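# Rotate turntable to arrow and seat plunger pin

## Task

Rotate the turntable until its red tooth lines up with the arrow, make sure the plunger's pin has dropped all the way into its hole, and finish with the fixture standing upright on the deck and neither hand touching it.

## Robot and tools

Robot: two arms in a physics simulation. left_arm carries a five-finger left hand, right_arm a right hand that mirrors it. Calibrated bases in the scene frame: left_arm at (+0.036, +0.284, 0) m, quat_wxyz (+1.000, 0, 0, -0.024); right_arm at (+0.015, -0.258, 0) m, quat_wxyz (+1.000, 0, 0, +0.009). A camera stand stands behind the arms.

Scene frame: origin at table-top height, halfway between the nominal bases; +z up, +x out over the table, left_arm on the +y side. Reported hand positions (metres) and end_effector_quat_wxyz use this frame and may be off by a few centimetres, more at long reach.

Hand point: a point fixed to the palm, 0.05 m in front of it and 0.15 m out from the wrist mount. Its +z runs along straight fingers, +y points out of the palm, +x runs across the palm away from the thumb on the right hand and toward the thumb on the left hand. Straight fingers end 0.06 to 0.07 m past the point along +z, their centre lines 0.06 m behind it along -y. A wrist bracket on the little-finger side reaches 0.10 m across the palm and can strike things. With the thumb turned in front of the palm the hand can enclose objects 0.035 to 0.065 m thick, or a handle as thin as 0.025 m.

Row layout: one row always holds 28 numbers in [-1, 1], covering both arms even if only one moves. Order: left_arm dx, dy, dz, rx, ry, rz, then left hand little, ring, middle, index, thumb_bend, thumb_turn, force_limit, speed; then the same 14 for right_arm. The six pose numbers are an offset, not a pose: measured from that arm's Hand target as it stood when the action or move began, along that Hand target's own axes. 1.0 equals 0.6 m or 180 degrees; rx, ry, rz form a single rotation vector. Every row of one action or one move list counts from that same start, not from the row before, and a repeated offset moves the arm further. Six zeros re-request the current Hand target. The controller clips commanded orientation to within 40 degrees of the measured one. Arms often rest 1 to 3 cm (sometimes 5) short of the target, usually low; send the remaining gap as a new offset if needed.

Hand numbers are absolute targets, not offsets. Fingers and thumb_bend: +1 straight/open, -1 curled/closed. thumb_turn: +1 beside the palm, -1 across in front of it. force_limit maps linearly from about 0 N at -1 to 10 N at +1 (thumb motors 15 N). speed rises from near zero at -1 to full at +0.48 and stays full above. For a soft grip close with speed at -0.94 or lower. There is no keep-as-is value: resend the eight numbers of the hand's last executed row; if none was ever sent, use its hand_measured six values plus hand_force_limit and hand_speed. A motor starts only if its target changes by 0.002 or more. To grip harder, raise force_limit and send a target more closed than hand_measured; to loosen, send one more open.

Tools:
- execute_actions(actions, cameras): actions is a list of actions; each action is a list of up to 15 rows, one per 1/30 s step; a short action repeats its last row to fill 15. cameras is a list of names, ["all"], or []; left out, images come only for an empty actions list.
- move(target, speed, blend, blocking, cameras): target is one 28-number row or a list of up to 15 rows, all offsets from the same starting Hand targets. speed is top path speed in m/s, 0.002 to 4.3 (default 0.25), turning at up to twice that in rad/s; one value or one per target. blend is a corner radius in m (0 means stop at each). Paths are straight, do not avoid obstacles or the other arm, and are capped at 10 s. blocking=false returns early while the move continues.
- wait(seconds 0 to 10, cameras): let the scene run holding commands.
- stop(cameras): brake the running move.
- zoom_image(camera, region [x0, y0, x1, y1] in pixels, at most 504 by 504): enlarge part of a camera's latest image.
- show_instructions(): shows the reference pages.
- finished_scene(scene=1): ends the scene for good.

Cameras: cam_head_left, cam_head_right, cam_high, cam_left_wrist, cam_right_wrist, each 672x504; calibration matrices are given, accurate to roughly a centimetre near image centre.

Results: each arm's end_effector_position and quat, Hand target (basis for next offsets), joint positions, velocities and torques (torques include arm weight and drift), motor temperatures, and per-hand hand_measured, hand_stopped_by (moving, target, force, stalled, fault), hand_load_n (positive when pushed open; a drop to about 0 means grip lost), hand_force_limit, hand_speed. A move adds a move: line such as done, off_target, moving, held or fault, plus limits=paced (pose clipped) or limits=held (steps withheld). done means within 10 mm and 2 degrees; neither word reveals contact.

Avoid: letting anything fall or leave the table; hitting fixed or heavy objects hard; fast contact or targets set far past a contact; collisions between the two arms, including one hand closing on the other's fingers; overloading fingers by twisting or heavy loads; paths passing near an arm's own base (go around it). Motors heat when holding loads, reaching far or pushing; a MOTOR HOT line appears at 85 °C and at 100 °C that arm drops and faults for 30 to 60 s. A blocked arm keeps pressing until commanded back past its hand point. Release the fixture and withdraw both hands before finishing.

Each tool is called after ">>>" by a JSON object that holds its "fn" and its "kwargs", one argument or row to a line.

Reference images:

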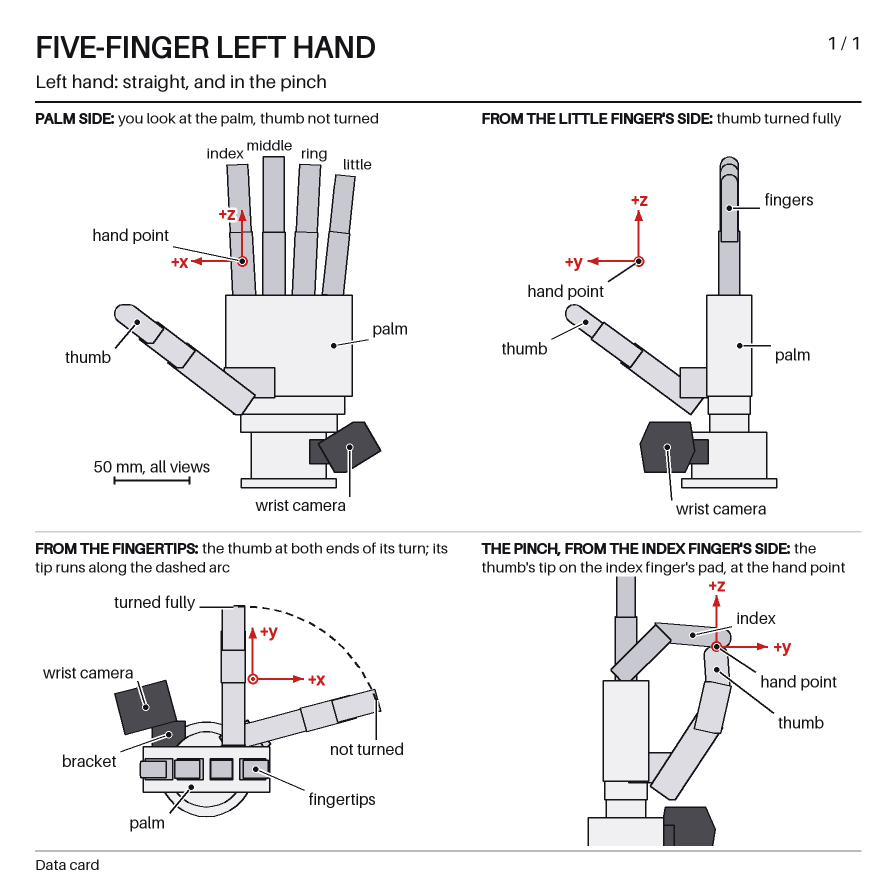

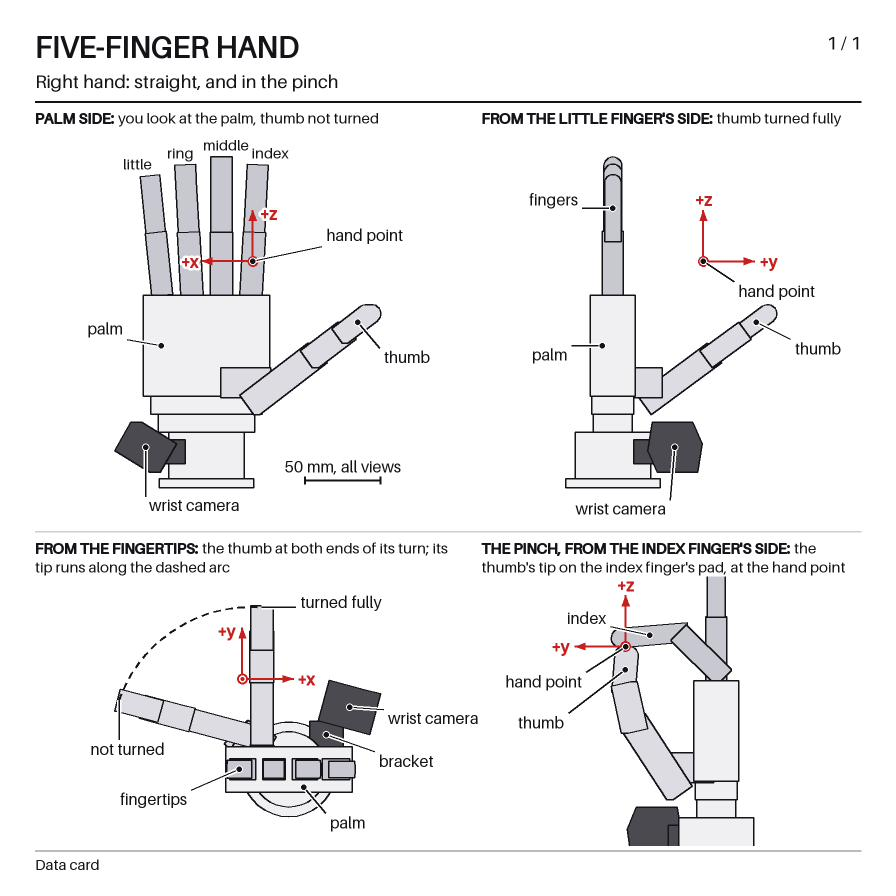

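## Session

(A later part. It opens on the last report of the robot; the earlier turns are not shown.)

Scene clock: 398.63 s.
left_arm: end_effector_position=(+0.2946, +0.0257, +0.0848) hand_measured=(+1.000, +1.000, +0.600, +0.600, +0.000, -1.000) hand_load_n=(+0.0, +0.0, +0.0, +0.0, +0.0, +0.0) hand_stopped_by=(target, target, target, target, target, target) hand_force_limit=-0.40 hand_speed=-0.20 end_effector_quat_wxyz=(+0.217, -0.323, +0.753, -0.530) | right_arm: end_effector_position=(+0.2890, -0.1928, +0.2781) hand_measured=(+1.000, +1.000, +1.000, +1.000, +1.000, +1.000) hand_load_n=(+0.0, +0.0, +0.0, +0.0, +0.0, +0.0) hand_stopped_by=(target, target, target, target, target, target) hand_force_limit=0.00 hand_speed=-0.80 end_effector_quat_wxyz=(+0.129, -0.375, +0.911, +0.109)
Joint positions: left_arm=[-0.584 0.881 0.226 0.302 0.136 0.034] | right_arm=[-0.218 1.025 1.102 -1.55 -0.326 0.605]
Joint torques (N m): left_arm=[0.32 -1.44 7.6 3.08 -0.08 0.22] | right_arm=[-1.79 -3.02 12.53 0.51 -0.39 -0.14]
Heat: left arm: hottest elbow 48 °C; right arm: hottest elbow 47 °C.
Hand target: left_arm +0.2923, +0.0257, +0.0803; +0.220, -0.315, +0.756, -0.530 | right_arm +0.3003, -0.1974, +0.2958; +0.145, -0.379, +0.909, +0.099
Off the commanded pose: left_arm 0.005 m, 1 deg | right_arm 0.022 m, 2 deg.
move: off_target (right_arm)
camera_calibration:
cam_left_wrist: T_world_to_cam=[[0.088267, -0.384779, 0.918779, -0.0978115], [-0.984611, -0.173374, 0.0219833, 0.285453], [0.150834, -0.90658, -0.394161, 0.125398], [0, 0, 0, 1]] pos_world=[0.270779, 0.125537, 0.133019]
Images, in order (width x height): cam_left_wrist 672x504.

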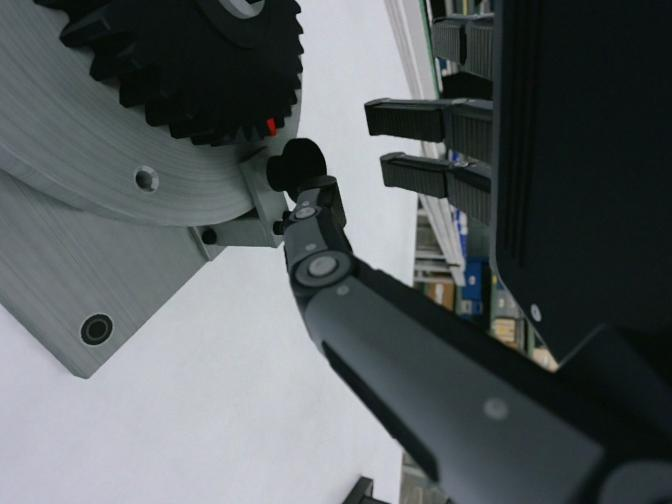

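>>> {"fn": "move", "kwargs": {
  "target": [0.0025,0.0148,0.0003,0,0,0,1,1,0.6,0.6,0.0,-1,-0.4,-0.2,0,0,0,0,0,0,1,1,1,1,1,1,0,-0.8],
  "speed": 0.05,
  "cameras": ["cam_left_wrist"]
}}

>>> {"fn": "zoom_image", "kwargs": {
  "camera": "cam_left_wrist",
  "region": [160, 90, 400, 330]
}}

Scene clock: 414.47 s.
left_arm: end_effector_position=(+0.2920, +0.0270, +0.0762) hand_measured=(+1.000, +1.000, +0.600, +0.600, +0.000, -1.000) hand_load_n=(+0.0, +0.0, +0.0, +0.0, +0.0, +0.0) hand_stopped_by=(target, target, target, target, target, target) hand_force_limit=-0.40 hand_speed=-0.20 end_effector_quat_wxyz=(+0.218, -0.322, +0.753, -0.530) | right_arm: end_effector_position=(+0.2890, -0.1928, +0.2781) hand_measured=(+1.000, +1.000, +1.000, +1.000, +1.000, +1.000) hand_load_n=(+0.0, +0.0, +0.0, +0.0, +0.0, +0.0) hand_stopped_by=(target, target, target, target, target, target) hand_force_limit=0.00 hand_speed=-0.80 end_effector_quat_wxyz=(+0.129, -0.375, +0.911, +0.109)
Joint positions: left_arm=[-0.587 0.903 0.206 0.343 0.133 0.034] | right_arm=[-0.218 1.025 1.102 -1.55 -0.326 0.605]
Joint torques (N m): left_arm=[0.21 -0.85 7.35 3.11 -0.14 0.2] | right_arm=[-1.79 -3.08 12.55 0.51 -0.39 -0.14]
Heat: left arm: hottest elbow 47 °C; right arm: hottest elbow 48 °C.
Hand target: left_arm +0.2891, +0.0267, +0.0717; +0.220, -0.315, +0.756, -0.530 | right_arm +0.3003, -0.1974, +0.2958; +0.145, -0.379, +0.909, +0.099
Off the commanded pose: left_arm 0.005 m, 1 deg | right_arm 0.022 m, 2 deg.
move: off_target (right_arm)
camera_calibration:
cam_left_wrist: T_world_to_cam=[[0.0875856, -0.385603, 0.918498, -0.0889895], [-0.984656, -0.173218, 0.0211741, 0.283379], [0.150935, -0.906259, -0.394858, 0.123545], [0, 0, 0, 1]] pos_world=[0.268178, 0.126736, 0.124519]
Images, in order (width x height): cam_left_wrist 672x504.

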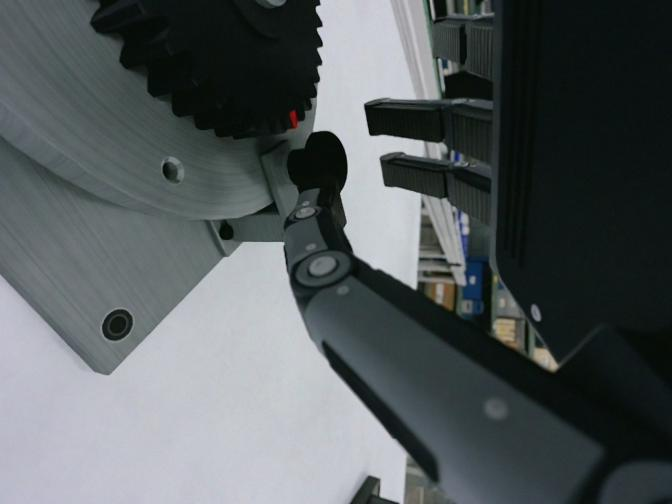

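Scaled by 2.100 from the camera's 672x504 image, which has a finer 960x720 frame.

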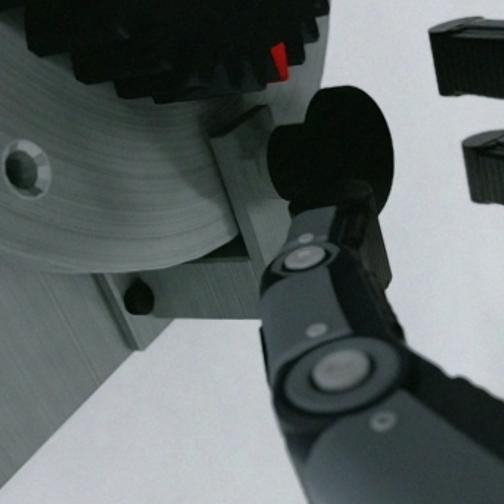

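>>> {"fn": "move", "kwargs": {
  "target": [0.006,0.002,0.019,0,0,0,1,1,0.6,0.6,0.0,-1,-0.4,-0.2,0,0,0,0,0,0,1,1,1,1,1,1,0,-0.8],
  "speed": 0.04,
  "cameras": ["cam_left_wrist"]
}}

>>> {"fn": "zoom_image", "kwargs": {
  "camera": "cam_left_wrist",
  "region": [160, 90, 400, 330]
}}

Scene clock: 422.57 s.
left_arm: end_effector_position=(+0.2932, +0.0204, +0.0648) hand_measured=(+1.000, +1.000, +0.600, +0.600, +0.000, -1.000) hand_load_n=(+0.0, +0.0, +0.0, +0.0, +0.0, +0.0) hand_stopped_by=(target, target, target, target, target, target) hand_force_limit=-0.40 hand_speed=-0.20 end_effector_quat_wxyz=(+0.217, -0.321, +0.758, -0.525) | right_arm: end_effector_position=(+0.2890, -0.1928, +0.2781) hand_measured=(+1.000, +1.000, +1.000, +1.000, +1.000, +1.000) hand_load_n=(+0.0, +0.0, +0.0, +0.0, +0.0, +0.0) hand_stopped_by=(target, target, target, target, target, target) hand_force_limit=0.00 hand_speed=-0.80 end_effector_quat_wxyz=(+0.129, -0.375, +0.911, +0.109)
Joint positions: left_arm=[-0.611 0.977 0.206 0.407 0.11 0.034] | right_arm=[-0.218 1.025 1.102 -1.55 -0.326 0.605]
Joint torques (N m): left_arm=[0.21 -1.49 7.9 2.96 -0.15 0.11] | right_arm=[-1.79 -3.08 12.53 0.51 -0.38 -0.14]
Heat: left arm: hottest elbow 47 °C; right arm: hottest elbow 48 °C.
Hand target: left_arm +0.2937, +0.0168, +0.0666; +0.220, -0.315, +0.756, -0.530 | right_arm +0.3003, -0.1974, +0.2958; +0.145, -0.379, +0.909, +0.099
Off the commanded pose: left_arm 0.004 m, 1 deg | right_arm 0.022 m, 2 deg.
move: off_target (right_arm)
camera_calibration:
cam_left_wrist: T_world_to_cam=[[0.0898494, -0.397445, 0.913217, -0.0812977], [-0.985148, -0.17018, 0.0228618, 0.283616], [0.146325, -0.901707, -0.406833, 0.11496], [0, 0, 0, 1]] pos_world=[0.269887, 0.119615, 0.114528]
Images, in order (width x height): cam_left_wrist 672x504.

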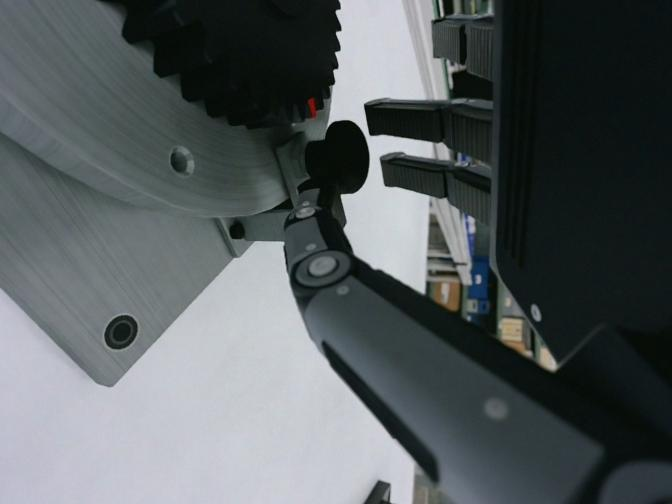

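Scaled by 2.100 from the camera's 672x504 image, which has a finer 960x720 frame.

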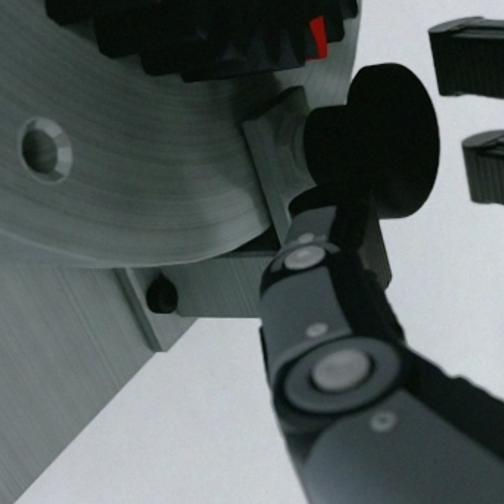

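>>> {"fn": "execute_actions", "kwargs": {
  "actions": [
    [[0,0,0,0,0,0,1,1,0.6,0.6,-0.1,-1,-0.6,-0.9,0,0,0,0,0,0,1,1,1,1,1,1,0,-0.8]],
    [[0,0,0,0,0,0,1,1,0.6,0.6,-0.1,-1,-0.6,-0.9,0,0,0,0,0,0,1,1,1,1,1,1,0,-0.8]]
  ],
  "cameras": ["cam_left_wrist","cam_head_left","cam_head_right"]
}}

>>> {"fn": "zoom_image", "kwargs": {
  "camera": "cam_left_wrist",
  "region": [160, 90, 400, 330]
}}

>>> {"fn": "zoom_image", "kwargs": {
  "camera": "cam_head_left",
  "region": [210, 235, 314, 325]
}}

Scene clock: 461.50 s.
left_arm: end_effector_position=(+0.2932, +0.0204, +0.0648) hand_measured=(+1.000, +1.000, +0.600, +0.600, -0.100, -1.000) hand_load_n=(+0.0, -0.5, +0.0, +0.0, +0.0, +0.0) hand_stopped_by=(target, target, target, target, target, target) hand_force_limit=-0.60 hand_speed=-0.90 end_effector_quat_wxyz=(+0.217, -0.321, +0.758, -0.525) | right_arm: end_effector_position=(+0.2890, -0.1928, +0.2781) hand_measured=(+1.000, +1.000, +1.000, +1.000, +1.000, +1.000) hand_load_n=(+0.0, +0.0, +0.0, +0.0, +0.0, +0.0) hand_stopped_by=(target, target, target, target, target, target) hand_force_limit=0.00 hand_speed=-0.80 end_effector_quat_wxyz=(+0.129, -0.375, +0.911, +0.109)
Joint positions: left_arm=[-0.611 0.977 0.206 0.408 0.11 0.034] | right_arm=[-0.218 1.025 1.102 -1.55 -0.326 0.605]
Joint torques (N m): left_arm=[0.21 -1.44 7.88 3.02 -0.15 0.11] | right_arm=[-1.9 -3.08 12.53 0.51 -0.38 -0.14]
Heat: left arm: hottest elbow 45 °C; right arm: hottest elbow 48 °C.
Hand target: left_arm +0.2938, +0.0168, +0.0667; +0.220, -0.315, +0.756, -0.530 | right_arm +0.3003, -0.1974, +0.2958; +0.145, -0.379, +0.909, +0.099
Off the commanded pose: left_arm 0.004 m, 1 deg | right_arm 0.022 m, 2 deg.
camera_calibration:
cam_left_wrist: T_world_to_cam=[[0.0898494, -0.397445, 0.913217, -0.0812153], [-0.985148, -0.17018, 0.0228618, 0.283717], [0.146325, -0.901707, -0.406833, 0.114905], [0, 0, 0, 1]] pos_world=[0.269987, 0.119615, 0.114428]
Images, in order (width x height): cam_head_left 672x504, cam_head_right 672x504, cam_left_wrist 672x504.

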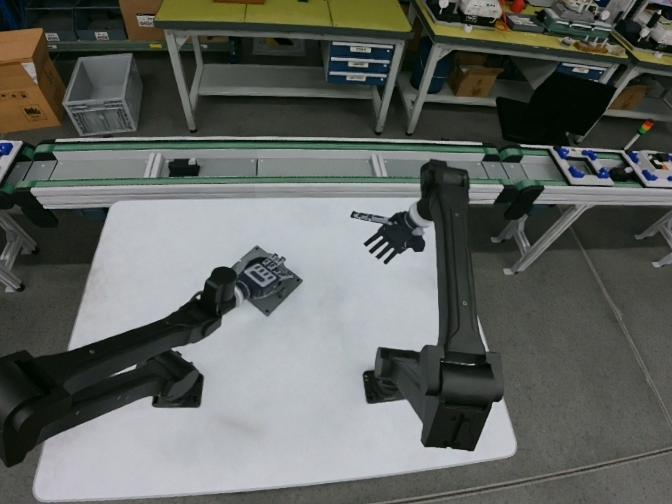

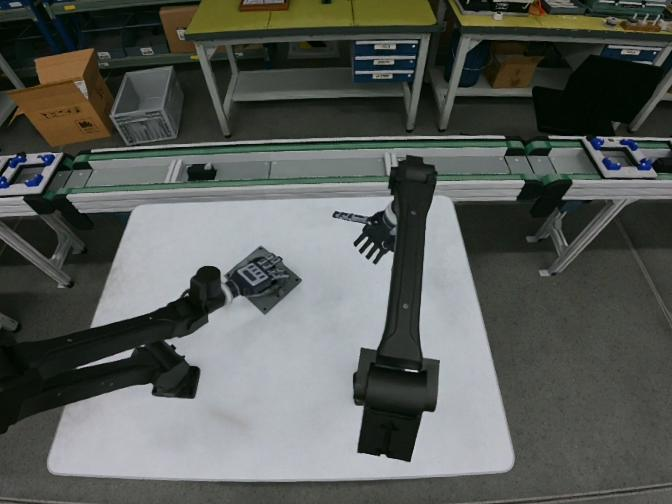

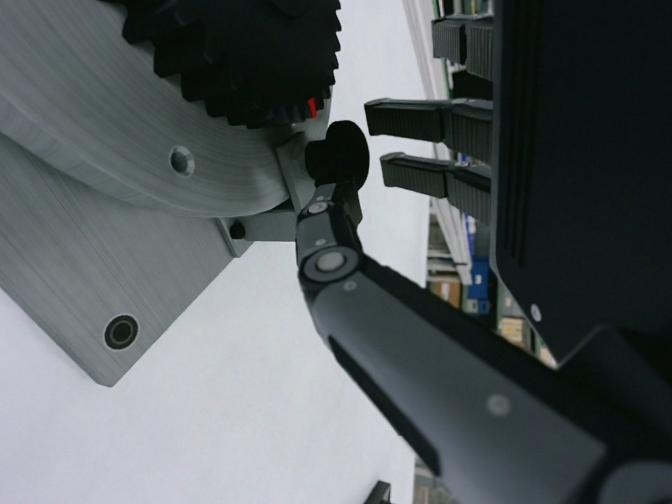

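Scaled by 2.100 from the camera's 672x504 image, which has a finer 960x720 frame.

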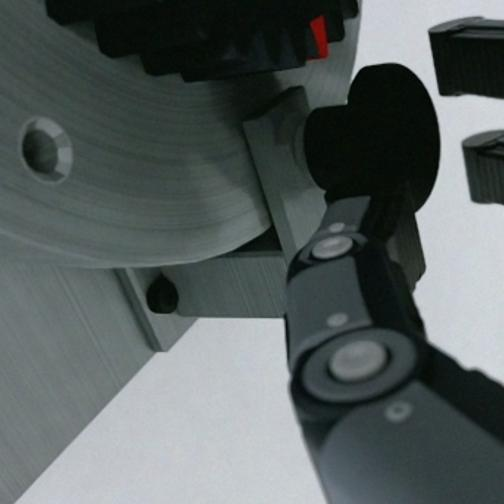

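Scaled by 4.846 from the camera's 672x504 image, which has a finer 960x720 frame.

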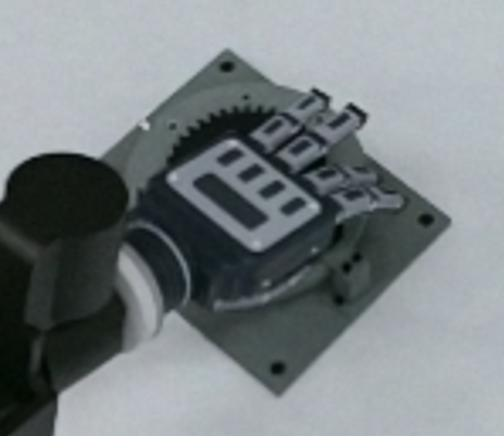

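>>> {"fn": "execute_actions", "kwargs": {
  "actions": [
    [[0,0,0,0,0,0,1,1,-0.4,-0.4,-0.1,-1,-0.6,-0.9,0,0,0,0,0,0,1,1,1,1,1,1,0,-0.8]]
  ]
}}

>>> {"fn": "wait", "kwargs": {
  "seconds": 3,
  "cameras": ["cam_left_wrist"]
}}

>>> {"fn": "zoom_image", "kwargs": {
  "camera": "cam_left_wrist",
  "region": [200, 60, 440, 300]
}}

Scene clock: 469.53 s.
left_arm: end_effector_position=(+0.2940, +0.0197, +0.0663) hand_measured=(+1.000, +1.000, +0.256, -0.228, -0.100, -1.000) hand_load_n=(+0.0, +0.0, +0.0, +4.5, +1.0, +0.0) hand_stopped_by=(target, target, force, force, target, target) hand_force_limit=-0.60 hand_speed=-0.90 end_effector_quat_wxyz=(+0.219, -0.320, +0.756, -0.528) | right_arm: end_effector_position=(+0.2890, -0.1928, +0.2781) hand_measured=(+1.000, +1.000, +1.000, +1.000, +1.000, +1.000) hand_load_n=(+0.0, +0.0, +0.0, +0.0, +0.0, +0.0) hand_stopped_by=(target, target, target, target, target, target) hand_force_limit=0.00 hand_speed=-0.80 end_effector_quat_wxyz=(+0.129, -0.375, +0.911, +0.109)
Joint positions: left_arm=[-0.612 0.978 0.206 0.415 0.11 0.034] | right_arm=[-0.218 1.025 1.102 -1.55 -0.326 0.605]
Joint torques (N m): left_arm=[0.21 -1.55 7.9 2.69 -0.14 0.11] | right_arm=[-1.79 -3.14 12.55 0.53 -0.38 -0.13]
Heat: left arm: hottest elbow 45 °C; right arm: hottest elbow 48 °C.
Hand target: left_arm +0.2938, +0.0168, +0.0667; +0.220, -0.315, +0.756, -0.530 | right_arm +0.3003, -0.1974, +0.2958; +0.145, -0.379, +0.909, +0.099
Off the commanded pose: left_arm 0.003 m, 1 deg | right_arm 0.022 m, 2 deg.

Scene clock: 472.53 s.
left_arm: end_effector_position=(+0.2940, +0.0197, +0.0663) hand_measured=(+1.000, +1.000, +0.256, -0.228, -0.100, -1.000) hand_load_n=(-0.5, +0.0, +0.5, +4.5, +0.5, +0.0) hand_stopped_by=(target, target, force, force, target, target) hand_force_limit=-0.60 hand_speed=-0.90 end_effector_quat_wxyz=(+0.219, -0.320, +0.756, -0.528) | right_arm: end_effector_position=(+0.2890, -0.1928, +0.2781) hand_measured=(+1.000, +1.000, +1.000, +1.000, +1.000, +1.000) hand_load_n=(+0.0, +0.0, +0.0, +0.0, +0.0, +0.0) hand_stopped_by=(target, target, target, target, target, target) hand_force_limit=0.00 hand_speed=-0.80 end_effector_quat_wxyz=(+0.129, -0.375, +0.911, +0.109)
Joint positions: left_arm=[-0.612 0.978 0.206 0.415 0.11 0.034] | right_arm=[-0.218 1.025 1.102 -1.55 -0.326 0.605]
Joint torques (N m): left_arm=[0.15 -1.49 7.9 2.67 -0.13 0.11] | right_arm=[-1.79 -3.14 12.52 0.51 -0.39 -0.14]
Motor temperatures (°C): left_arm=[31 28 44 28 29 31] | right_arm=[28 30 48 26 29 30]
Heat: left arm: hottest elbow 44 °C; right arm: hottest elbow 48 °C.
Hand target: left_arm +0.2938, +0.0168, +0.0667; +0.220, -0.315, +0.756, -0.530 | right_arm +0.3003, -0.1974, +0.2958; +0.145, -0.379, +0.909, +0.099
Off the commanded pose: left_arm 0.003 m, 1 deg | right_arm 0.022 m, 2 deg.
wait: 3.00 s; at rest by 0.17 s
camera_calibration:
cam_left_wrist: T_world_to_cam=[[0.0848039, -0.393634, 0.915347, -0.0817002], [-0.985262, -0.170087, 0.0181375, 0.284659], [0.148549, -0.903395, -0.402257, 0.113865], [0, 0, 0, 1]] pos_world=[0.270477, 0.119122, 0.115424]
Images, in order (width x height): cam_left_wrist 672x504.

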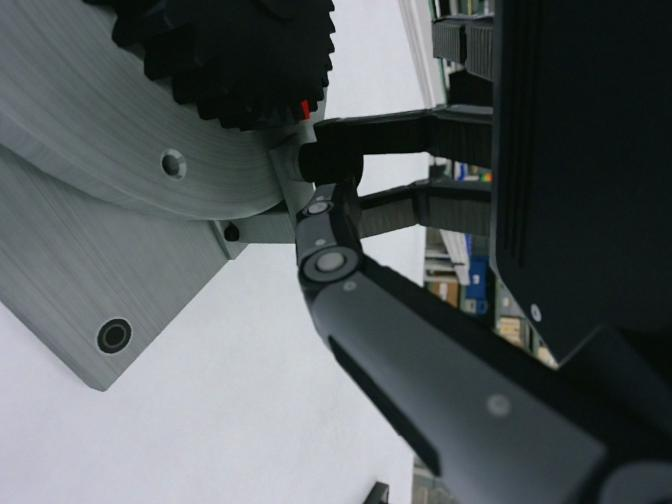

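Scaled by 2.100 from the camera's 672x504 image, which has a finer 960x720 frame.

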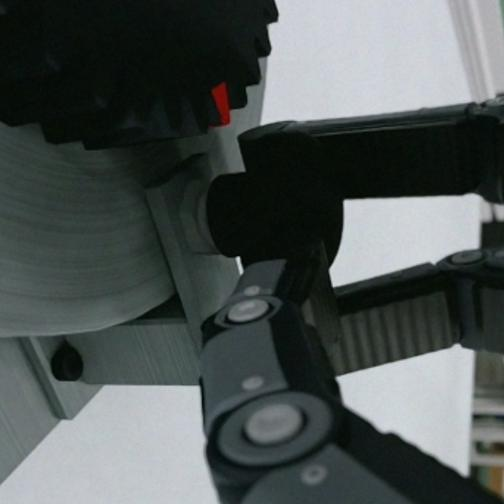

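>>> {"fn": "move", "kwargs": {
  "target": [
    [0,0,0,0,0,0,1,1,0.6,0.6,-0.1,-1,-0.6,-0.3,0,0,0,0,0,0,1,1,1,1,1,1,0,-0.8],
    [-0.0133,0,0,0,0,0,1,1,0.6,0.6,-0.1,-1,-0.6,-0.3,0,0,0,0,0,0,1,1,1,1,1,1,0,-0.8]
  ],
  "speed": 0.05,
  "cameras": ["cam_left_wrist"]
}}

>>> {"fn": "zoom_image", "kwargs": {
  "camera": "cam_left_wrist",
  "region": [200, 60, 440, 300]
}}

Scene clock: 483.07 s.
left_arm: end_effector_position=(+0.2946, +0.0216, +0.0654) hand_measured=(+1.000, +1.000, +0.600, +0.600, -0.100, -1.000) hand_load_n=(+0.0, +0.0, +0.0, +0.0, +0.0, +0.0) hand_stopped_by=(target, target, target, target, target, target) hand_force_limit=-0.60 hand_speed=-0.30 end_effector_quat_wxyz=(+0.212, -0.319, +0.757, -0.529) | right_arm: end_effector_position=(+0.2890, -0.1928, +0.2781) hand_measured=(+1.000, +1.000, +1.000, +1.000, +1.000, +1.000) hand_load_n=(+0.0, +0.0, +0.0, +0.0, +0.0, +0.0) hand_stopped_by=(target, target, target, target, target, target) hand_force_limit=0.00 hand_speed=-0.80 end_effector_quat_wxyz=(+0.129, -0.375, +0.911, +0.109)
Joint positions: left_arm=[-0.591 0.982 0.206 0.415 0.141 0.036] | right_arm=[-0.218 1.025 1.102 -1.55 -0.326 0.605]
Joint torques (N m): left_arm=[1.38 -1.55 8.06 2.7 -0.01 0.22] | right_arm=[-1.79 -3.14 12.53 0.49 -0.38 -0.14]
Heat: left arm: hottest elbow 44 °C; right arm: hottest elbow 49 °C.
Hand target: left_arm +0.2994, +0.0225, +0.0667; +0.220, -0.315, +0.756, -0.530 | right_arm +0.3003, -0.1974, +0.2958; +0.145, -0.379, +0.909, +0.099
Off the commanded pose: left_arm 0.005 m, 1 deg | right_arm 0.022 m, 2 deg.
move: off_target (right_arm)
camera_calibration:
cam_left_wrist: T_world_to_cam=[[0.0889435, -0.390343, 0.916363, -0.0814979], [-0.986525, -0.161367, 0.0270162, 0.285235], [0.137325, -0.906418, -0.399435, 0.118285], [0, 0, 0, 1]] pos_world=[0.272397, 0.121431, 0.114223]
Images, in order (width x height): cam_left_wrist 672x504.

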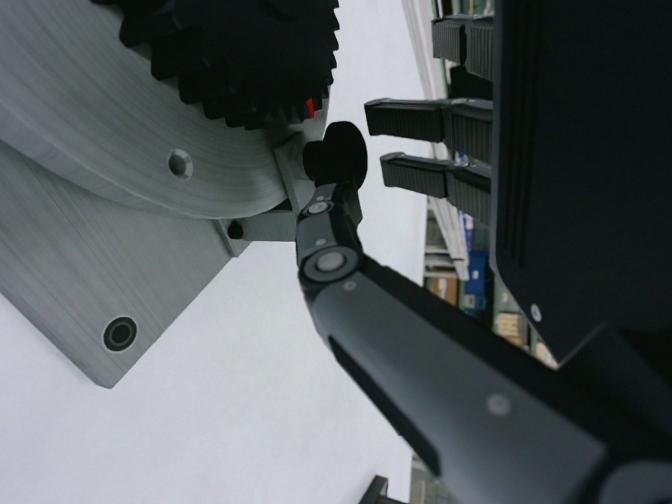

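Scaled by 2.100 from the camera's 672x504 image, which has a finer 960x720 frame.

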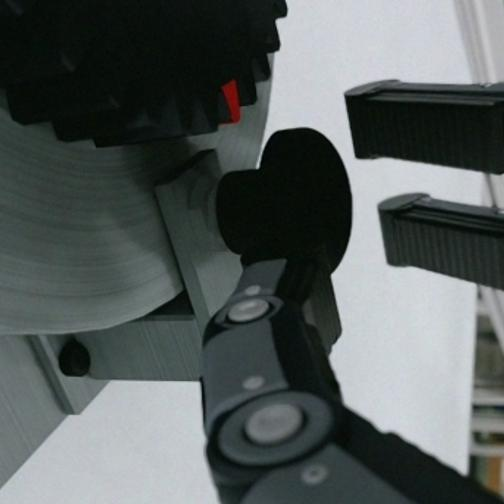

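>>> {"fn": "move", "kwargs": {
  "target": [-0.009,0,0,0,0,0,1,1,0.6,0.6,-0.1,-1,-0.6,-0.3,0,0,0,0,0,0,1,1,1,1,1,1,0,-0.8],
  "speed": 0.05,
  "cameras": ["cam_left_wrist"]
}}

>>> {"fn": "zoom_image", "kwargs": {
  "camera": "cam_left_wrist",
  "region": [200, 60, 440, 300]
}}

Scene clock: 488.93 s.
left_arm: end_effector_position=(+0.2976, +0.0258, +0.0643) hand_measured=(+1.000, +1.000, +0.600, +0.600, -0.100, -1.000) hand_load_n=(+0.0, +0.0, +0.0, +0.0, +0.0, +0.0) hand_stopped_by=(target, target, target, target, target, target) hand_force_limit=-0.60 hand_speed=-0.30 end_effector_quat_wxyz=(+0.212, -0.320, +0.758, -0.528) | right_arm: end_effector_position=(+0.2890, -0.1928, +0.2781) hand_measured=(+1.000, +1.000, +1.000, +1.000, +1.000, +1.000) hand_load_n=(+0.0, +0.0, +0.0, +0.0, +0.0, +0.0) hand_stopped_by=(target, target, target, target, target, target) hand_force_limit=0.00 hand_speed=-0.80 end_effector_quat_wxyz=(+0.129, -0.375, +0.911, +0.109)
Joint positions: left_arm=[-0.566 0.986 0.206 0.415 0.164 0.045] | right_arm=[-0.218 1.025 1.102 -1.55 -0.326 0.605]
Joint torques (N m): left_arm=[1.44 -1.49 8.2 2.73 0.04 0.21] | right_arm=[-1.9 -2.96 12.53 0.49 -0.38 -0.14]
Heat: left arm: hottest elbow 44 °C; right arm: hottest elbow 49 °C.
Hand target: left_arm +0.3032, +0.0263, +0.0666; +0.220, -0.315, +0.756, -0.530 | right_arm +0.3003, -0.1974, +0.2958; +0.145, -0.379, +0.909, +0.099
Off the commanded pose: left_arm 0.006 m, 1 deg | right_arm 0.022 m, 2 deg.
move: off_target (right_arm)
camera_calibration:
cam_left_wrist: T_world_to_cam=[[0.0908943, -0.391547, 0.915658, -0.079609], [-0.986474, -0.161348, 0.0289296, 0.288667], [0.136412, -0.905902, -0.400916, 0.121673], [0, 0, 0, 1]] pos_world=[0.275401, 0.125629, 0.113324]
Images, in order (width x height): cam_left_wrist 672x504.

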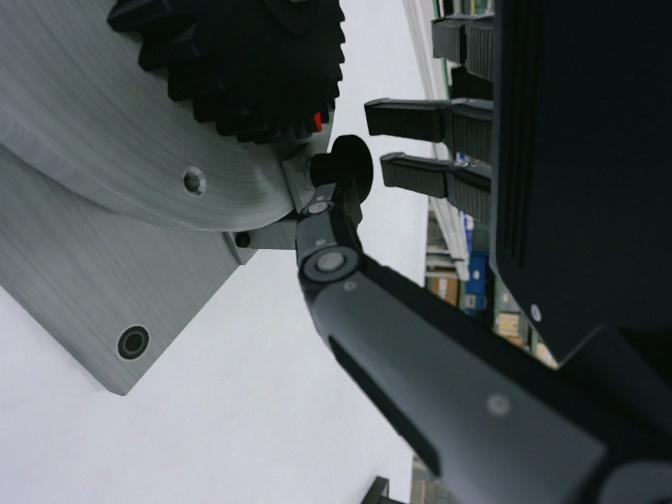

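Scaled by 2.100 from the camera's 672x504 image, which has a finer 960x720 frame.

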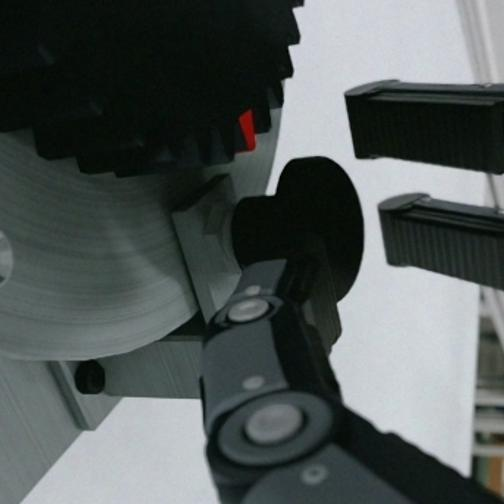

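>>> {"fn": "execute_actions", "kwargs": {
  "actions": [
    [[0,0,0,0,0,0,1,1,-0.4,-0.4,-0.1,-1,-0.6,-0.9,0,0,0,0,0,0,1,1,1,1,1,1,0,-0.8]]
  ]
}}

>>> {"fn": "wait", "kwargs": {
  "seconds": 2,
  "cameras": ["cam_left_wrist"]
}}

>>> {"fn": "zoom_image", "kwargs": {
  "camera": "cam_left_wrist",
  "region": [200, 60, 440, 300]
}}

Scene clock: 497.37 s.
left_arm: end_effector_position=(+0.2972, +0.0249, +0.0651) hand_measured=(+1.000, +1.000, +0.266, +0.172, -0.100, -1.000) hand_load_n=(+0.0, +0.0, +1.5, +1.5, +0.0, +0.0) hand_stopped_by=(target, target, force, force, target, target) hand_force_limit=-0.60 hand_speed=-0.90 end_effector_quat_wxyz=(+0.211, -0.317, +0.758, -0.530) | right_arm: end_effector_position=(+0.2890, -0.1928, +0.2781) hand_measured=(+1.000, +1.000, +1.000, +1.000, +1.000, +1.000) hand_load_n=(+0.0, +0.0, +0.0, +0.0, +0.0, +0.0) hand_stopped_by=(target, target, target, target, target, target) hand_force_limit=0.00 hand_speed=-0.80 end_effector_quat_wxyz=(+0.129, -0.375, +0.911, +0.109)
Joint positions: left_arm=[-0.566 0.986 0.206 0.419 0.17 0.046] | right_arm=[-0.218 1.025 1.102 -1.55 -0.326 0.605]
Joint torques (N m): left_arm=[1.32 -1.55 8.2 2.55 -0.19 0.21] | right_arm=[-1.85 -3.08 12.55 0.51 -0.39 -0.14]
Heat: left arm: hottest elbow 44 °C; right arm: hottest elbow 49 °C.
Hand target: left_arm +0.3033, +0.0263, +0.0666; +0.220, -0.315, +0.756, -0.530 | right_arm +0.3003, -0.1974, +0.2958; +0.145, -0.379, +0.909, +0.099
Off the commanded pose: left_arm 0.006 m, 1 deg | right_arm 0.022 m, 2 deg.

Scene clock: 499.37 s.
left_arm: end_effector_position=(+0.2972, +0.0249, +0.0651) hand_measured=(+1.000, +1.000, +0.266, +0.172, -0.100, -1.000) hand_load_n=(+0.0, +0.0, +1.0, +1.5, +0.0, +0.0) hand_stopped_by=(target, target, force, force, target, target) hand_force_limit=-0.60 hand_speed=-0.90 end_effector_quat_wxyz=(+0.211, -0.317, +0.758, -0.530) | right_arm: end_effector_position=(+0.2890, -0.1928, +0.2781) hand_measured=(+1.000, +1.000, +1.000, +1.000, +1.000, +1.000) hand_load_n=(+0.0, +0.0, +0.0, +0.0, +0.0, +0.5) hand_stopped_by=(target, target, target, target, target, target) hand_force_limit=0.00 hand_speed=-0.80 end_effector_quat_wxyz=(+0.129, -0.375, +0.911, +0.109)
Joint positions: left_arm=[-0.566 0.986 0.206 0.419 0.17 0.046] | right_arm=[-0.218 1.025 1.102 -1.55 -0.326 0.605]
Joint torques (N m): left_arm=[1.38 -1.55 8.21 2.55 -0.19 0.21] | right_arm=[-1.85 -3.08 12.55 0.5 -0.38 -0.14]
Heat: left arm: hottest elbow 44 °C; right arm: hottest elbow 49 °C.
Hand target: left_arm +0.3033, +0.0263, +0.0666; +0.220, -0.315, +0.756, -0.530 | right_arm +0.3003, -0.1974, +0.2958; +0.145, -0.379, +0.909, +0.099
Off the commanded pose: left_arm 0.006 m, 1 deg | right_arm 0.022 m, 2 deg.
wait: 2.00 s; at rest by 0.17 s
camera_calibration:
cam_left_wrist: T_world_to_cam=[[0.086747, -0.389007, 0.917142, -0.0795969], [-0.98747, -0.155393, 0.027489, 0.288337], [0.131824, -0.908035, -0.397612, 0.122346], [0, 0, 0, 1]] pos_world=[0.275501, 0.124936, 0.113722]
Images, in order (width x height): cam_left_wrist 672x504.

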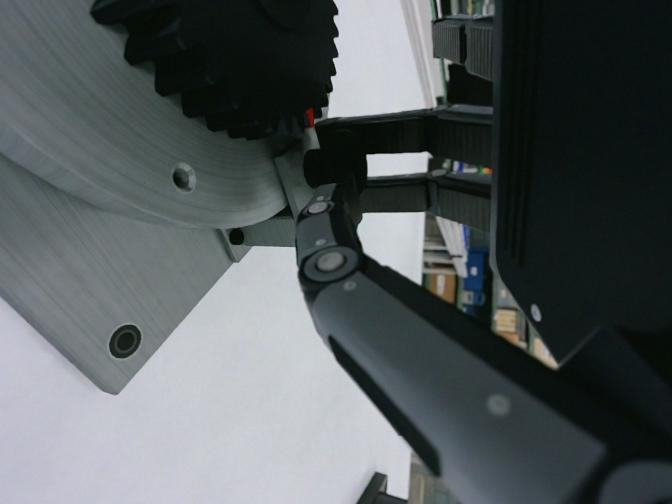

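Scaled by 2.100 from the camera's 672x504 image, which has a finer 960x720 frame.

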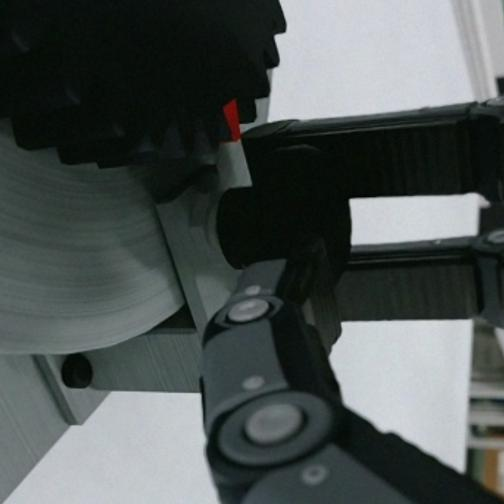

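>>> {"fn": "execute_actions", "kwargs": {
  "actions": [
    [[0,0,0,0,0,0,1,1,-0.42,-0.42,-0.1,-1,-0.1,-0.9,0,0,0,0,0,0,1,1,1,1,1,1,0,-0.8]]
  ],
  "cameras": ["cam_left_wrist"]
}}

>>> {"fn": "zoom_image", "kwargs": {
  "camera": "cam_left_wrist",
  "region": [200, 60, 440, 300]
}}

Scene clock: 505.10 s.
left_arm: end_effector_position=(+0.2962, +0.0231, +0.0663) hand_measured=(+1.000, +1.000, +0.240, -0.236, -0.100, -1.000) hand_load_n=(+0.0, +0.0, +3.5, +7.0, +1.0, +0.0) hand_stopped_by=(target, target, force, force, target, target) hand_force_limit=-0.10 hand_speed=-0.90 end_effector_quat_wxyz=(+0.208, -0.314, +0.757, -0.534) | right_arm: end_effector_position=(+0.2890, -0.1928, +0.2781) hand_measured=(+1.000, +1.000, +1.000, +1.000, +1.000, +1.000) hand_load_n=(+0.0, +0.0, +0.0, +0.0, +0.0, +0.0) hand_stopped_by=(target, target, target, target, target, target) hand_force_limit=0.00 hand_speed=-0.80 end_effector_quat_wxyz=(+0.129, -0.375, +0.911, +0.109)
Joint positions: left_arm=[-0.566 0.987 0.206 0.424 0.18 0.046] | right_arm=[-0.218 1.025 1.102 -1.55 -0.326 0.605]
Joint torques (N m): left_arm=[1.44 -1.61 8.2 2.29 -0.52 0.22] | right_arm=[-1.79 -3.08 12.56 0.51 -0.38 -0.14]
Heat: left arm: hottest elbow 44 °C; right arm: hottest elbow 49 °C.
Hand target: left_arm +0.3032, +0.0262, +0.0667; +0.220, -0.315, +0.756, -0.530 | right_arm +0.3003, -0.1974, +0.2958; +0.145, -0.379, +0.909, +0.099
Off the commanded pose: left_arm 0.008 m, 1 deg | right_arm 0.022 m, 2 deg.
camera_calibration:
cam_left_wrist: T_world_to_cam=[[0.0811929, -0.384551, 0.919526, -0.0799301], [-0.988973, -0.145724, 0.0263822, 0.28737], [0.123852, -0.911529, -0.392143, 0.123428], [0, 0, 0, 1]] pos_world=[0.275404, 0.123648, 0.114318]
Images, in order (width x height): cam_left_wrist 672x504.

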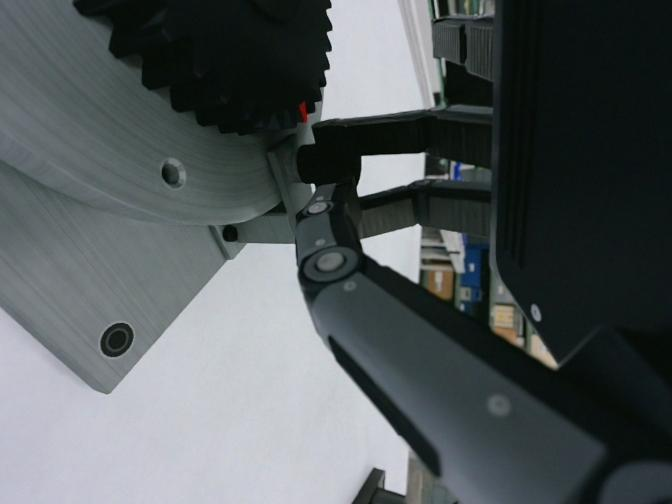

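Scaled by 2.100 from the camera's 672x504 image, which has a finer 960x720 frame.

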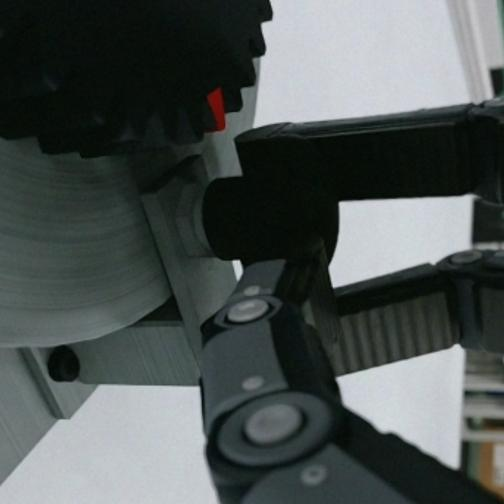

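>>> {"fn": "move", "kwargs": {
  "target": [
    [0,0,0,0,0,0,1,1,0.6,0.6,-0.1,-1,-0.6,-0.3,0,0,0,0,0,0,1,1,1,1,1,1,0,-0.8],
    [-0.0142,0.002,0,0,0,0,1,1,0.6,0.6,-0.1,-1,-0.6,-0.3,0,0,0,0,0,0,1,1,1,1,1,1,0,-0.8]
  ],
  "speed": 0.05,
  "cameras": ["cam_left_wrist"]
}}

>>> {"fn": "zoom_image", "kwargs": {
  "camera": "cam_left_wrist",
  "region": [200, 60, 440, 300]
}}

Scene clock: 516.67 s.
left_arm: end_effector_position=(+0.3031, +0.0321, +0.0630) hand_measured=(+1.000, +1.000, +0.600, +0.600, -0.100, -1.000) hand_load_n=(+0.0, +0.0, +0.0, +0.0, +0.0, +0.0) hand_stopped_by=(target, target, target, target, target, target) hand_force_limit=-0.60 hand_speed=-0.30 end_effector_quat_wxyz=(+0.212, -0.320, +0.757, -0.529) | right_arm: end_effector_position=(+0.2890, -0.1928, +0.2781) hand_measured=(+1.000, +1.000, +1.000, +1.000, +1.000, +1.000) hand_load_n=(+0.0, +0.0, +0.0, +0.0, +0.0, +0.0) hand_stopped_by=(target, target, target, target, target, target) hand_force_limit=0.00 hand_speed=-0.80 end_effector_quat_wxyz=(+0.129, -0.375, +0.911, +0.109)
Joint positions: left_arm=[-0.527 0.997 0.206 0.424 0.201 0.058] | right_arm=[-0.218 1.025 1.102 -1.55 -0.326 0.605]
Joint torques (N m): left_arm=[1.38 -1.55 8.24 2.61 0.03 0.22] | right_arm=[-1.85 -3.02 12.53 0.53 -0.38 -0.14]
Heat: left arm: hottest elbow 44 °C; right arm: hottest elbow 49 °C.
Hand target: left_arm +0.3089, +0.0326, +0.0655; +0.220, -0.315, +0.756, -0.530 | right_arm +0.3003, -0.1974, +0.2958; +0.145, -0.379, +0.909, +0.099
Off the commanded pose: left_arm 0.006 m, 1 deg | right_arm 0.022 m, 2 deg.
move: off_target (right_arm)
camera_calibration:
cam_left_wrist: T_world_to_cam=[[0.0905028, -0.390487, 0.916149, -0.0764435], [-0.986496, -0.161247, 0.0287246, 0.295165], [0.136509, -0.906377, -0.399807, 0.125982], [0, 0, 0, 1]] pos_world=[0.2809, 0.131931, 0.111924]
Images, in order (width x height): cam_left_wrist 672x504.

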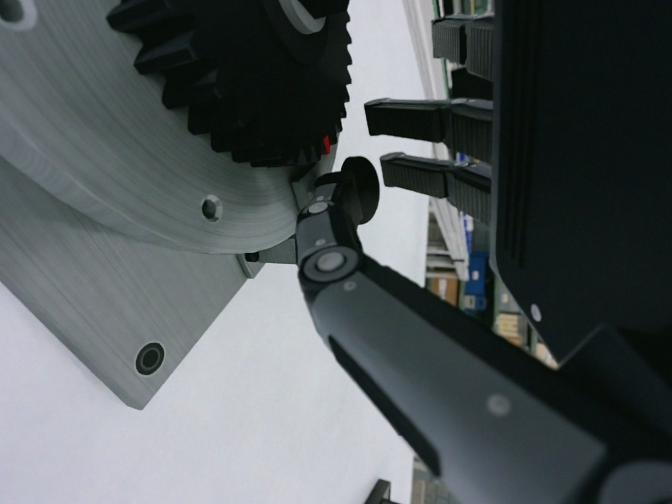

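Scaled by 2.100 from the camera's 672x504 image, which has a finer 960x720 frame.

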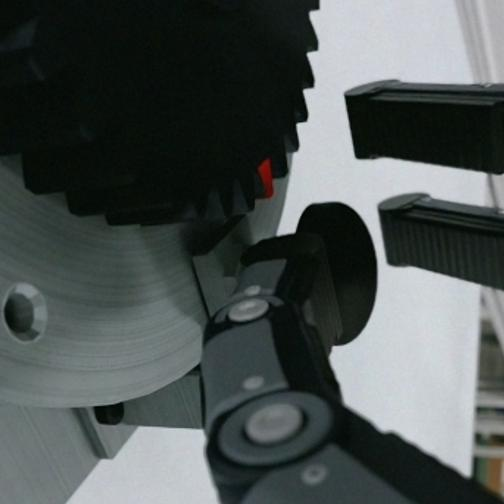

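>>> {"fn": "move", "kwargs": {
  "target": [0.0183,0,0,0,0,0,1,1,0.6,0.6,-0.1,-1,-0.6,-0.3,0,0,0,0,0,0,1,1,1,1,1,1,0,-0.8],
  "speed": 0.05,
  "cameras": ["cam_left_wrist"]
}}

>>> {"fn": "zoom_image", "kwargs": {
  "camera": "cam_left_wrist",
  "region": [200, 60, 440, 300]
}}

Scene clock: 530.23 s.
left_arm: end_effector_position=(+0.3011, +0.0285, +0.0621) hand_measured=(+1.000, +1.000, +0.600, +0.600, -0.100, -1.000) hand_load_n=(+0.0, +0.0, +0.0, +0.0, +0.0, +0.0) hand_stopped_by=(target, target, target, target, target, target) hand_force_limit=-0.60 hand_speed=-0.30 end_effector_quat_wxyz=(+0.219, -0.318, +0.759, -0.524) | right_arm: end_effector_position=(+0.2890, -0.1928, +0.2781) hand_measured=(+1.000, +1.000, +1.000, +1.000, +1.000, +1.000) hand_load_n=(+0.0, +0.0, +0.0, +0.0, +0.0, +0.0) hand_stopped_by=(target, target, target, target, target, target) hand_force_limit=0.00 hand_speed=-0.80 end_effector_quat_wxyz=(+0.129, -0.375, +0.911, +0.109)
Joint positions: left_arm=[-0.56 0.997 0.206 0.424 0.159 0.059] | right_arm=[-0.218 1.025 1.102 -1.55 -0.326 0.605]
Joint torques (N m): left_arm=[0.21 -2.14 7.86 2.59 -0.13 0.04] | right_arm=[-1.79 -2.96 12.53 0.51 -0.39 -0.14]
Heat: left arm: hottest elbow 44 °C; right arm: hottest elbow 49 °C.
Hand target: left_arm +0.3012, +0.0249, +0.0655; +0.220, -0.315, +0.756, -0.530 | right_arm +0.3003, -0.1974, +0.2958; +0.145, -0.379, +0.909, +0.099
Off the commanded pose: left_arm 0.005 m, 1 deg | right_arm 0.022 m, 2 deg.
move: off_target (right_arm)
camera_calibration:
cam_left_wrist: T_world_to_cam=[[0.0847408, -0.401883, 0.911761, -0.0744491], [-0.985701, -0.167567, 0.0177531, 0.293285], [0.145647, -0.900228, -0.410337, 0.120283], [0, 0, 0, 1]] pos_world=[0.277881, 0.127507, 0.11203]
Images, in order (width x height): cam_left_wrist 672x504.

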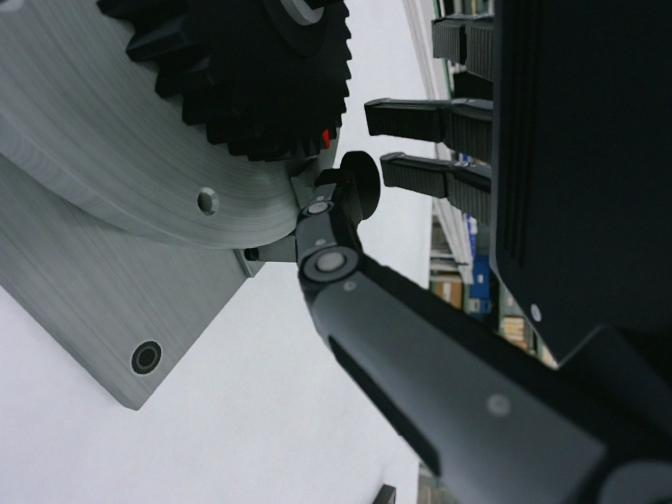

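Scaled by 2.100 from the camera's 672x504 image, which has a finer 960x720 frame.

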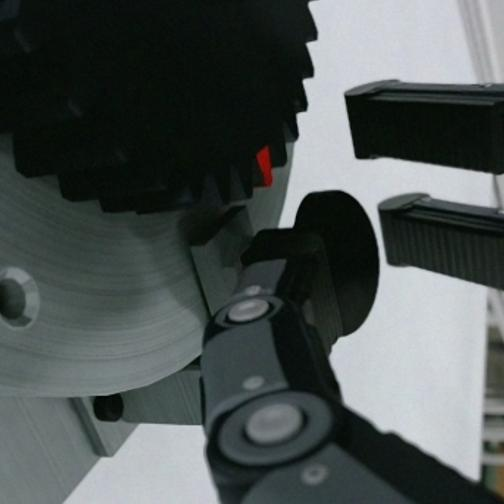

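>>> {"fn": "move", "kwargs": {
  "target": [0.006,-0.01,0,0,0,0,1,1,0.6,0.6,-0.1,-1,-0.6,-0.3,0,0,0,0,0,0,1,1,1,1,1,1,0,-0.8],
  "speed": 0.05,
  "cameras": ["cam_left_wrist"]
}}

>>> {"fn": "zoom_image", "kwargs": {
  "camera": "cam_left_wrist",
  "region": [200, 60, 440, 300]
}}

Scene clock: 537.13 s.
left_arm: end_effector_position=(+0.2994, +0.0255, +0.0656) hand_measured=(+1.000, +1.000, +0.600, +0.600, -0.100, -1.000) hand_load_n=(+0.0, +0.0, +0.0, +0.0, +0.0, +0.0) hand_stopped_by=(target, target, target, target, target, target) hand_force_limit=-0.60 hand_speed=-0.30 end_effector_quat_wxyz=(+0.223, -0.314, +0.758, -0.527) | right_arm: end_effector_position=(+0.2890, -0.1928, +0.2781) hand_measured=(+1.000, +1.000, +1.000, +1.000, +1.000, +1.000) hand_load_n=(+0.0, +0.0, +0.0, +0.0, +0.0, +0.0) hand_stopped_by=(target, target, target, target, target, target) hand_force_limit=0.00 hand_speed=-0.80 end_effector_quat_wxyz=(+0.129, -0.375, +0.911, +0.109)
Joint positions: left_arm=[-0.578 0.984 0.206 0.422 0.142 0.059] | right_arm=[-0.218 1.025 1.102 -1.55 -0.326 0.605]
Joint torques (N m): left_arm=[0.15 -2.61 8.83 1.47 -0.15 -0.03] | right_arm=[-1.73 -3.02 12.53 0.53 -0.39 -0.14]
Heat: left arm: hottest elbow 44 °C; right arm: hottest elbow 49 °C.
Hand target: left_arm +0.3001, +0.0208, +0.0712; +0.220, -0.315, +0.756, -0.530 | right_arm +0.3003, -0.1974, +0.2958; +0.145, -0.379, +0.909, +0.099
Off the commanded pose: left_arm 0.007 m, 1 deg | right_arm 0.022 m, 2 deg.
move: off_target (right_arm)
camera_calibration:
cam_left_wrist: T_world_to_cam=[[0.0730228, -0.401063, 0.913135, -0.075345], [-0.986226, -0.165287, 0.00627134, 0.291952], [0.148414, -0.901015, -0.407608, 0.118391], [0, 0, 0, 1]] pos_world=[0.275862, 0.12471, 0.115226]
Images, in order (width x height): cam_left_wrist 672x504.

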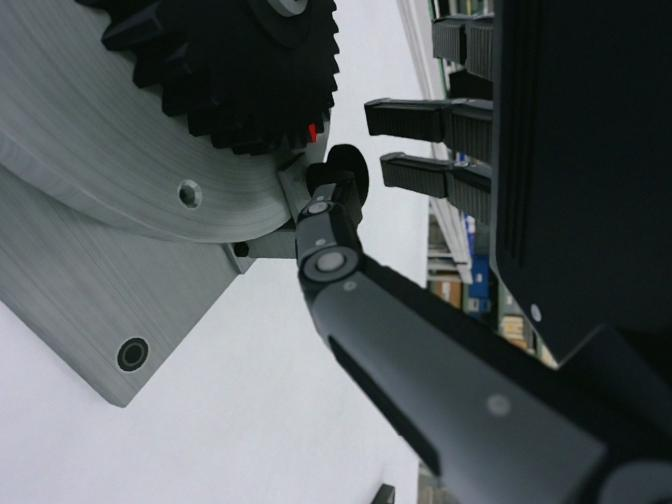

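Scaled by 2.100 from the camera's 672x504 image, which has a finer 960x720 frame.

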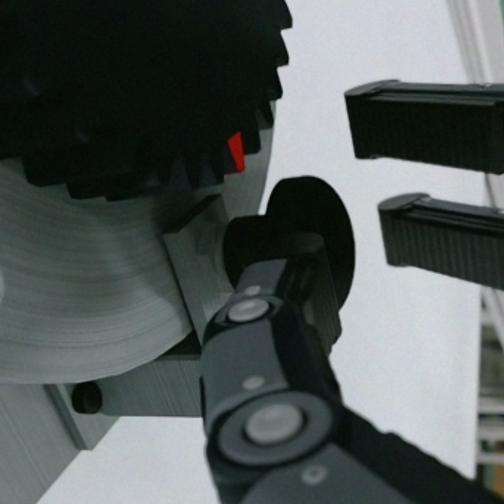

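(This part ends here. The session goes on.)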